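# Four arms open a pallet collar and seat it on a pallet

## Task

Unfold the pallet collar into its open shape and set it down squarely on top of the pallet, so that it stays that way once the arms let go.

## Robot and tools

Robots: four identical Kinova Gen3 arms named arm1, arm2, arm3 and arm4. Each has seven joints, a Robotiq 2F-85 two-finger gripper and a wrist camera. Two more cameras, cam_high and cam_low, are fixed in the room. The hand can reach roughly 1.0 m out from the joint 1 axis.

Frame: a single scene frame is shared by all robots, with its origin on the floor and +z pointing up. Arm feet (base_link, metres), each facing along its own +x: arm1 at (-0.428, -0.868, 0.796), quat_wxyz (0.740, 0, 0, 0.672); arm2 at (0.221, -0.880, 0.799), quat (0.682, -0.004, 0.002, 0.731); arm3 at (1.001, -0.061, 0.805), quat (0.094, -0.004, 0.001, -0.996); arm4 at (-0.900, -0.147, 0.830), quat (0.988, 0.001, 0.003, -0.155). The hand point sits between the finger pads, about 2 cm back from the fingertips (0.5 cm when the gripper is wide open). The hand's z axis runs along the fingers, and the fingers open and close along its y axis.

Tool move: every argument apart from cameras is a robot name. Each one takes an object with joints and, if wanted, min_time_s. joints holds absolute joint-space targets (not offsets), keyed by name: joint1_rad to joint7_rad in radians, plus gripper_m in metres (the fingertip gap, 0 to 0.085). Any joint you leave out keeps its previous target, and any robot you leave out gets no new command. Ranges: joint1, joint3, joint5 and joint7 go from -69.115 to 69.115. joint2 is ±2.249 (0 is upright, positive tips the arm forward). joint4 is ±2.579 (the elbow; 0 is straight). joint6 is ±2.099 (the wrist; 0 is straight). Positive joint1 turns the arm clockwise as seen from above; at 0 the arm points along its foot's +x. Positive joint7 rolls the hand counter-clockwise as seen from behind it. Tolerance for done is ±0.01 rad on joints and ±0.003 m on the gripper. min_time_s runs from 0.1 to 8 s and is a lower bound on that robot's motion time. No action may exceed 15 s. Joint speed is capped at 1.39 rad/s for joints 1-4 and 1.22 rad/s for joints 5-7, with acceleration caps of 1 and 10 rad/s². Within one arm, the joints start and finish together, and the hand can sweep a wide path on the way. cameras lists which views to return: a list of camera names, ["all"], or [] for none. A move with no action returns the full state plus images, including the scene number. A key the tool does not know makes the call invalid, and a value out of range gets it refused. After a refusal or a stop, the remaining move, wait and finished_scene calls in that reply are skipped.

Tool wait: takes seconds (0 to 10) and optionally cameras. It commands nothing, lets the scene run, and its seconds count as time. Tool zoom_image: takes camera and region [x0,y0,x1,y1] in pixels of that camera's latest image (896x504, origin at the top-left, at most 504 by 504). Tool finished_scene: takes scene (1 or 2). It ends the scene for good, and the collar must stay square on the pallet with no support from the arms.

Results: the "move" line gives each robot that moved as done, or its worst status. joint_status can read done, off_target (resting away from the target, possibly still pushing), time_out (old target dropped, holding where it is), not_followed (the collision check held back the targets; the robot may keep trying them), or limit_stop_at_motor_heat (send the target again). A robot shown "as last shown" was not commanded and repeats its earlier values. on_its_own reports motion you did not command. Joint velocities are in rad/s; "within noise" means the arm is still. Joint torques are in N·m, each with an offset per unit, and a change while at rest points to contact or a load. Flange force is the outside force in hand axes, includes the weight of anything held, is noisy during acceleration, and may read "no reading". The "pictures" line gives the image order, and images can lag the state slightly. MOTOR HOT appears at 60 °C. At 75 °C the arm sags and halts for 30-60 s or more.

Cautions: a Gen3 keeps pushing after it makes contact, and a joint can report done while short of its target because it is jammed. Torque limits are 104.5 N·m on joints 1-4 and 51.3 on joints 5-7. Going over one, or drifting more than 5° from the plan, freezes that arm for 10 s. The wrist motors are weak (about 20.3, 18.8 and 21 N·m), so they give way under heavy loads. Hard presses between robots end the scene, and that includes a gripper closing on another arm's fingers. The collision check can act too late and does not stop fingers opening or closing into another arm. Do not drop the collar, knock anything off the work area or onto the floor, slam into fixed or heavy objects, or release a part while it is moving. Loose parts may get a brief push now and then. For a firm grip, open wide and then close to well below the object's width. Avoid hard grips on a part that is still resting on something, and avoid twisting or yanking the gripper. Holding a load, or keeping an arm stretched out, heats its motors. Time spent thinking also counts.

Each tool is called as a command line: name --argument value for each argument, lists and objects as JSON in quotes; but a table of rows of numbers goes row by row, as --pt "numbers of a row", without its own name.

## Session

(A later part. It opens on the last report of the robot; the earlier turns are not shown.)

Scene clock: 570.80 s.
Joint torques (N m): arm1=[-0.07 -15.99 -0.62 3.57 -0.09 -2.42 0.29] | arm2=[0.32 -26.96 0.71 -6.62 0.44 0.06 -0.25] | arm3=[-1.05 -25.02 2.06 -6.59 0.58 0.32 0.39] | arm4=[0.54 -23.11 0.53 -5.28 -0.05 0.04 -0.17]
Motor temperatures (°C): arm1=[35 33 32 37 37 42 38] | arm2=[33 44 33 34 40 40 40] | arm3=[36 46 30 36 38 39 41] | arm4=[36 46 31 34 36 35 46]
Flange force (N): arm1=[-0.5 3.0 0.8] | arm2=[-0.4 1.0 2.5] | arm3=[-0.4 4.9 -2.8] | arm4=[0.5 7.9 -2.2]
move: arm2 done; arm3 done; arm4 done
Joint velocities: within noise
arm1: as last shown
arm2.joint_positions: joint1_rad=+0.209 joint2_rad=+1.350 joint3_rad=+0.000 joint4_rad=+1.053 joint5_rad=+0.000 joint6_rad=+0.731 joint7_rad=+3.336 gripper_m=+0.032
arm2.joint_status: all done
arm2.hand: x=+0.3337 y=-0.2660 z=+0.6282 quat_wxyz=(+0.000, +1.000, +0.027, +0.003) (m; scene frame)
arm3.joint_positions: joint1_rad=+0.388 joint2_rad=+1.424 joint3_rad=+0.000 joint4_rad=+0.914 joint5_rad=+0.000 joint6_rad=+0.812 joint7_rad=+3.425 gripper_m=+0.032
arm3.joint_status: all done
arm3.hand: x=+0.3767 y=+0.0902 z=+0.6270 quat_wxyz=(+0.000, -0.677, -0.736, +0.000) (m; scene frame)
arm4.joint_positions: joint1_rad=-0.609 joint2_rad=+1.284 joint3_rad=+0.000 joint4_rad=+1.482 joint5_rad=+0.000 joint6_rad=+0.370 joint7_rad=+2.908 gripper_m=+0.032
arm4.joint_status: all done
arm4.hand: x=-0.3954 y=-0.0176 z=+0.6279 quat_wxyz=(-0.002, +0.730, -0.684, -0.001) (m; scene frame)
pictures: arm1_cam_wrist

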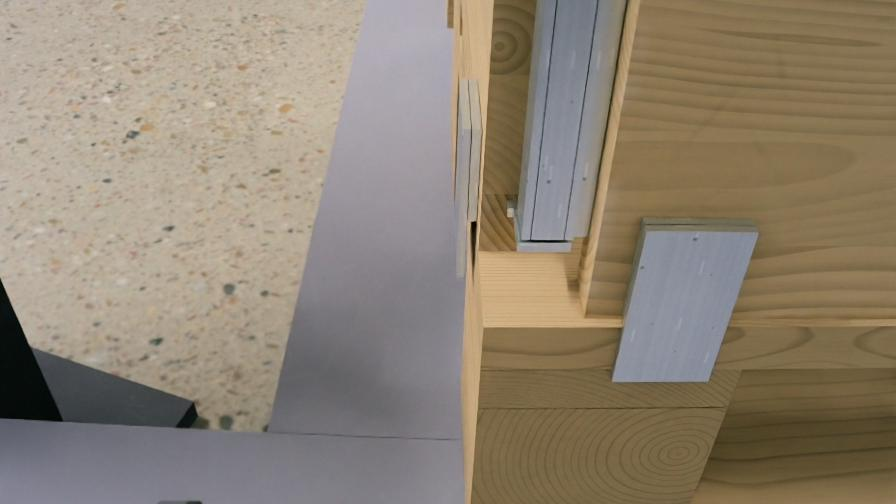

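move --arm2 '{"joints":{"gripper_m":0.055}}' --arm3 '{"joints":{"gripper_m":0.055}}' --arm4 '{"joints":{"gripper_m":0.055}}'

move --arm2 '{"joints":{"joint2_rad":1.2697,"joint4_rad":1.0990,"joint6_rad":0.7647},"min_time_s":2.5}' --arm3 '{"joints":{"joint2_rad":1.3408,"joint4_rad":0.9671,"joint6_rad":0.8415},"min_time_s":2.5}' --arm4 '{"joints":{"joint2_rad":1.1951,"joint4_rad":1.5315,"joint6_rad":0.4088},"min_time_s":2.5}' --cameras '["arm1_cam_wrist","arm2_cam_wrist","arm3_cam_wrist","arm4_cam_wrist","cam_low"]'

Scene clock: 573.00 s.
Joint torques (N m): arm1=[-0.03 -15.87 -0.57 3.58 -0.04 -2.42 0.27] | arm2=[0.31 -26.98 0.73 -6.72 0.42 0.06 -0.26] | arm3=[-0.97 -25.03 2.11 -6.54 0.58 0.36 0.4] | arm4=[0.5 -23.1 0.51 -5.3 -0.04 0.04 -0.19]
Motor temperatures (°C): arm1=[35 33 32 37 37 42 38] | arm2=[33 44 33 34 40 40 40] | arm3=[36 46 30 36 38 39 41] | arm4=[36 46 31 34 36 35 46]
Flange force (N): arm1=[-0.2 2.6 0.8] | arm2=[-0.4 1.5 2.4] | arm3=[-0.5 4.7 -2.6] | arm4=[0.6 8.0 -2.3]
move: arm2 done; arm3 done; arm4 done
Joint velocities: within noise
arm1: as last shown
arm2.joint_positions: joint1_rad=+0.209 joint2_rad=+1.350 joint3_rad=+0.000 joint4_rad=+1.053 joint5_rad=+0.000 joint6_rad=+0.731 joint7_rad=+3.336 gripper_m=+0.055
arm2.joint_status: all done
arm2.hand: x=+0.3337 y=-0.2660 z=+0.6282 quat_wxyz=(+0.000, +1.000, +0.027, +0.003) (m; scene frame)
arm3.joint_positions: joint1_rad=+0.388 joint2_rad=+1.423 joint3_rad=+0.000 joint4_rad=+0.914 joint5_rad=+0.000 joint6_rad=+0.812 joint7_rad=+3.425 gripper_m=+0.055
arm3.joint_status: all done
arm3.hand: x=+0.3766 y=+0.0902 z=+0.6270 quat_wxyz=(+0.000, -0.677, -0.736, +0.000) (m; scene frame)
arm4.joint_positions: joint1_rad=-0.609 joint2_rad=+1.284 joint3_rad=+0.000 joint4_rad=+1.481 joint5_rad=+0.000 joint6_rad=+0.370 joint7_rad=+2.908 gripper_m=+0.055
arm4.joint_status: all done
arm4.hand: x=-0.3954 y=-0.0176 z=+0.6279 quat_wxyz=(-0.002, +0.730, -0.684, -0.001) (m; scene frame)
pictures: none

Scene clock: 575.80 s.
Joint torques (N m): arm1=[-0.05 -15.81 -0.67 3.59 -0.08 -2.42 0.28] | arm2=[0.33 -26.83 0.73 -6.89 0.45 0.05 -0.27] | arm3=[-1.05 -24.84 2.06 -6.8 0.64 0.37 0.38] | arm4=[0.5 -22.88 0.48 -5.67 -0.06 0.01 -0.17]
Motor temperatures (°C): arm1=[35 33 32 37 37 42 38] | arm2=[33 44 33 34 40 40 40] | arm3=[36 46 30 36 38 39 41] | arm4=[36 46 31 34 36 35 46]
Flange force (N): arm1=[-0.1 3.0 0.8] | arm2=[-0.3 1.0 2.7] | arm3=[-0.5 5.2 -2.5] | arm4=[0.5 8.0 -1.6]
move: arm2 done; arm3 done; arm4 done
Joint velocities: within noise
arm1: as last shown
arm2.joint_positions: joint1_rad=+0.209 joint2_rad=+1.270 joint3_rad=+0.000 joint4_rad=+1.099 joint5_rad=+0.000 joint6_rad=+0.765 joint7_rad=+3.336 gripper_m=+0.055
arm2.joint_status: all done
arm2.hand: x=+0.3334 y=-0.2665 z=+0.6680 quat_wxyz=(+0.000, +1.000, +0.027, +0.003) (m; scene frame)
arm3.joint_positions: joint1_rad=+0.388 joint2_rad=+1.341 joint3_rad=+0.000 joint4_rad=+0.967 joint5_rad=+0.000 joint6_rad=+0.841 joint7_rad=+3.425 gripper_m=+0.055
arm3.joint_status: all done
arm3.hand: x=+0.3772 y=+0.0901 z=+0.6679 quat_wxyz=(+0.000, -0.677, -0.736, +0.000) (m; scene frame)
arm4.joint_positions: joint1_rad=-0.609 joint2_rad=+1.195 joint3_rad=+0.000 joint4_rad=+1.531 joint5_rad=+0.000 joint6_rad=+0.409 joint7_rad=+2.908 gripper_m=+0.055
arm4.joint_status: all done
arm4.hand: x=-0.3960 y=-0.0180 z=+0.6679 quat_wxyz=(-0.002, +0.730, -0.684, -0.001) (m; scene frame)
pictures: arm1_cam_wrist, arm2_cam_wrist, arm3_cam_wrist, arm4_cam_wrist, cam_low

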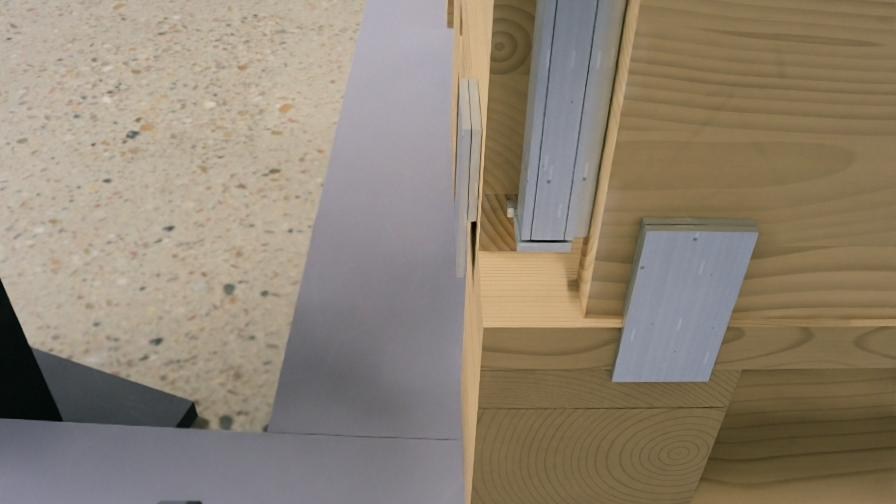

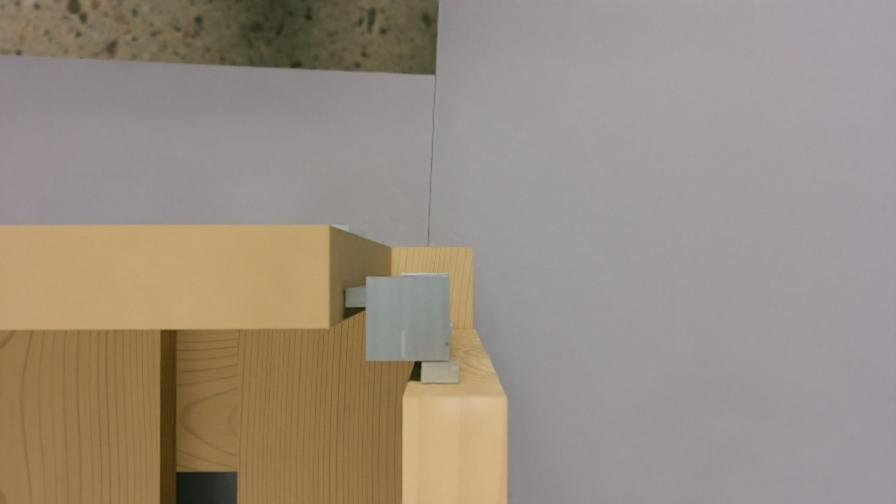

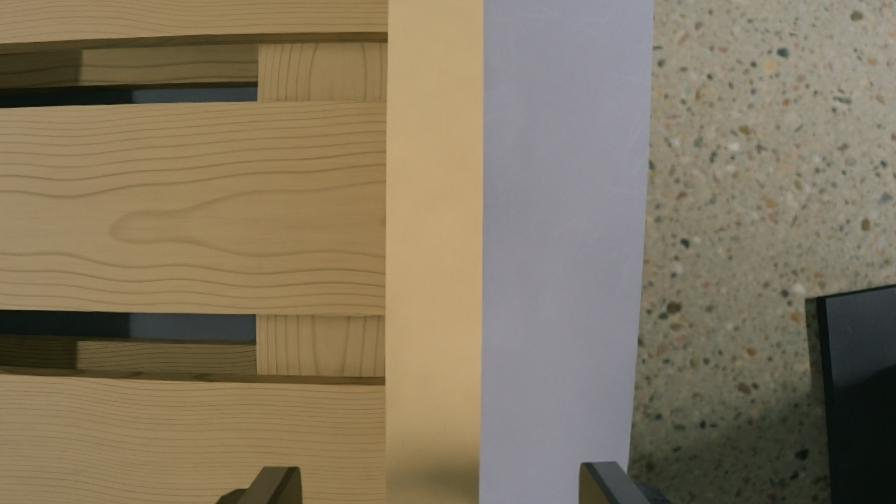

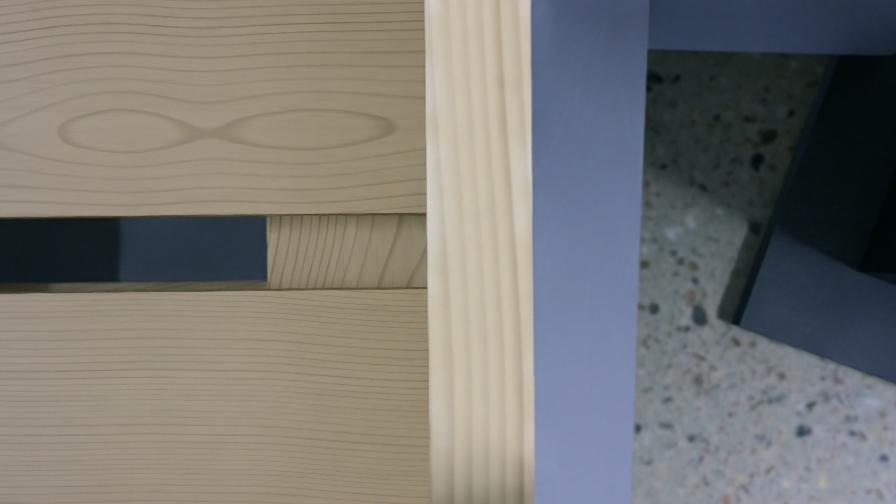

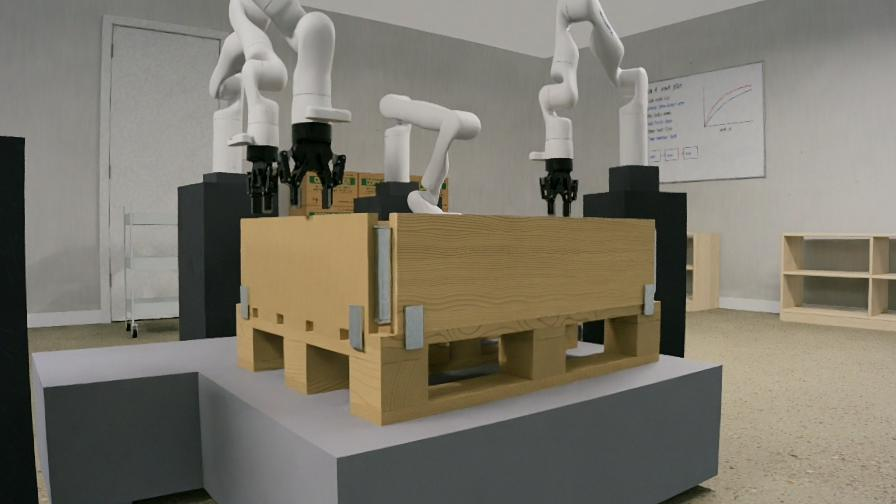

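move --arm2 '{"joints":{"joint2_rad":1.1497,"joint4_rad":1.1590,"joint6_rad":0.8247},"min_time_s":2.5}' --arm3 '{"joints":{"joint2_rad":1.2208,"joint4_rad":1.0371,"joint6_rad":0.8915},"min_time_s":2.5}' --arm4 '{"joints":{"joint2_rad":1.0651,"joint4_rad":1.5965,"joint6_rad":0.4738},"min_time_s":2.5}' --cameras '["cam_low","cam_high"]'

zoom_image --camera "cam_high" --region '[280, 120, 620, 400]'

zoom_image --camera "cam_low" --region '[220, 200, 440, 440]'

Scene clock: 580.70 s.
Joint torques (N m): arm1=[-0.12 -15.9 -0.64 3.56 -0.13 -2.47 0.27] | arm2=[0.33 -26.4 0.73 -7.29 0.42 0.02 -0.28] | arm3=[-1.04 -24.52 2 -7.05 0.61 0.36 0.41] | arm4=[0.53 -22.35 0.46 -6.17 -0.07 0.01 -0.14]
Motor temperatures (°C): arm1=[35 33 32 37 37 42 38] | arm2=[33 44 33 34 40 40 40] | arm3=[36 47 30 36 38 39 41] | arm4=[36 46 31 34 36 35 46]
Flange force (N): arm1=[-0.2 3.2 0.9] | arm2=[-0.2 0.8 2.8] | arm3=[-0.4 4.6 -1.8] | arm4=[0.4 7.7 -0.6]
move: arm2 done; arm3 done; arm4 done
Joint velocities: within noise
arm1: as last shown
arm2.joint_positions: joint1_rad=+0.209 joint2_rad=+1.150 joint3_rad=+0.000 joint4_rad=+1.159 joint5_rad=+0.000 joint6_rad=+0.825 joint7_rad=+3.336 gripper_m=+0.055
arm2.joint_status: all done
arm2.hand: x=+0.3325 y=-0.2707 z=+0.7288 quat_wxyz=(+0.000, +1.000, +0.027, +0.003) (m; scene frame)
arm3.joint_positions: joint1_rad=+0.388 joint2_rad=+1.221 joint3_rad=+0.000 joint4_rad=+1.037 joint5_rad=+0.000 joint6_rad=+0.892 joint7_rad=+3.425 gripper_m=+0.055
arm3.joint_status: all done
arm3.hand: x=+0.3818 y=+0.0892 z=+0.7281 quat_wxyz=(+0.000, -0.677, -0.736, +0.000) (m; scene frame)
arm4.joint_positions: joint1_rad=-0.609 joint2_rad=+1.065 joint3_rad=+0.000 joint4_rad=+1.596 joint5_rad=+0.000 joint6_rad=+0.474 joint7_rad=+2.908 gripper_m=+0.055
arm4.joint_status: all done
arm4.hand: x=-0.4004 y=-0.0195 z=+0.7262 quat_wxyz=(-0.002, +0.730, -0.684, -0.001) (m; scene frame)
pictures: cam_high, cam_low

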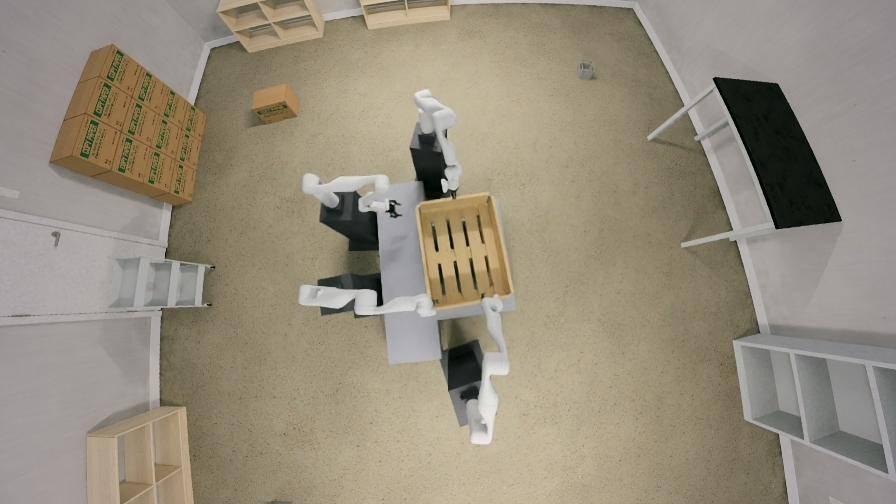

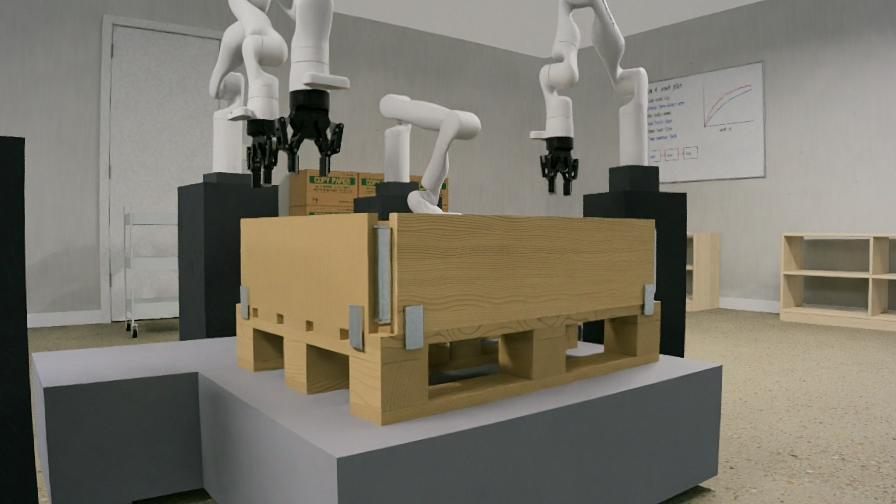

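Scaled by 1.482 from the camera's 896x504 image, which has a finer 1280x720 frame.

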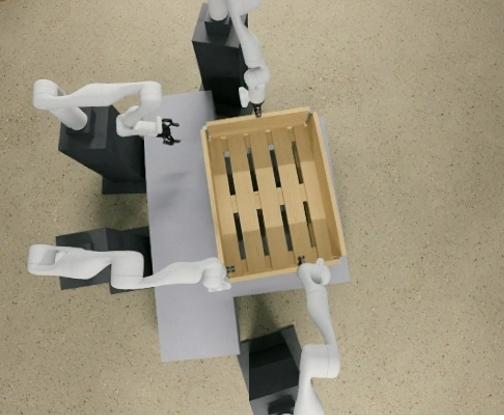

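Scaled by 2.100 from the camera's 896x504 image, which has a finer 1280x720 frame.

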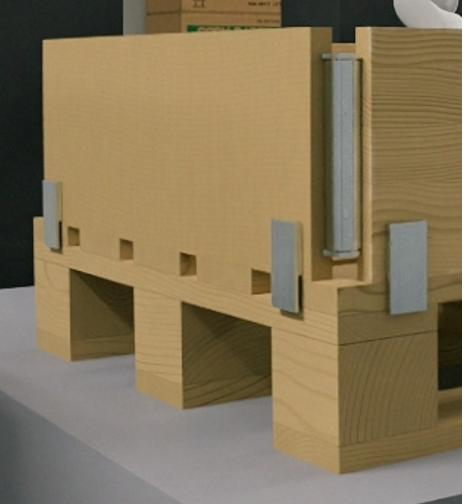

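finished_scene --scene 2

The scene is finished: the task was done.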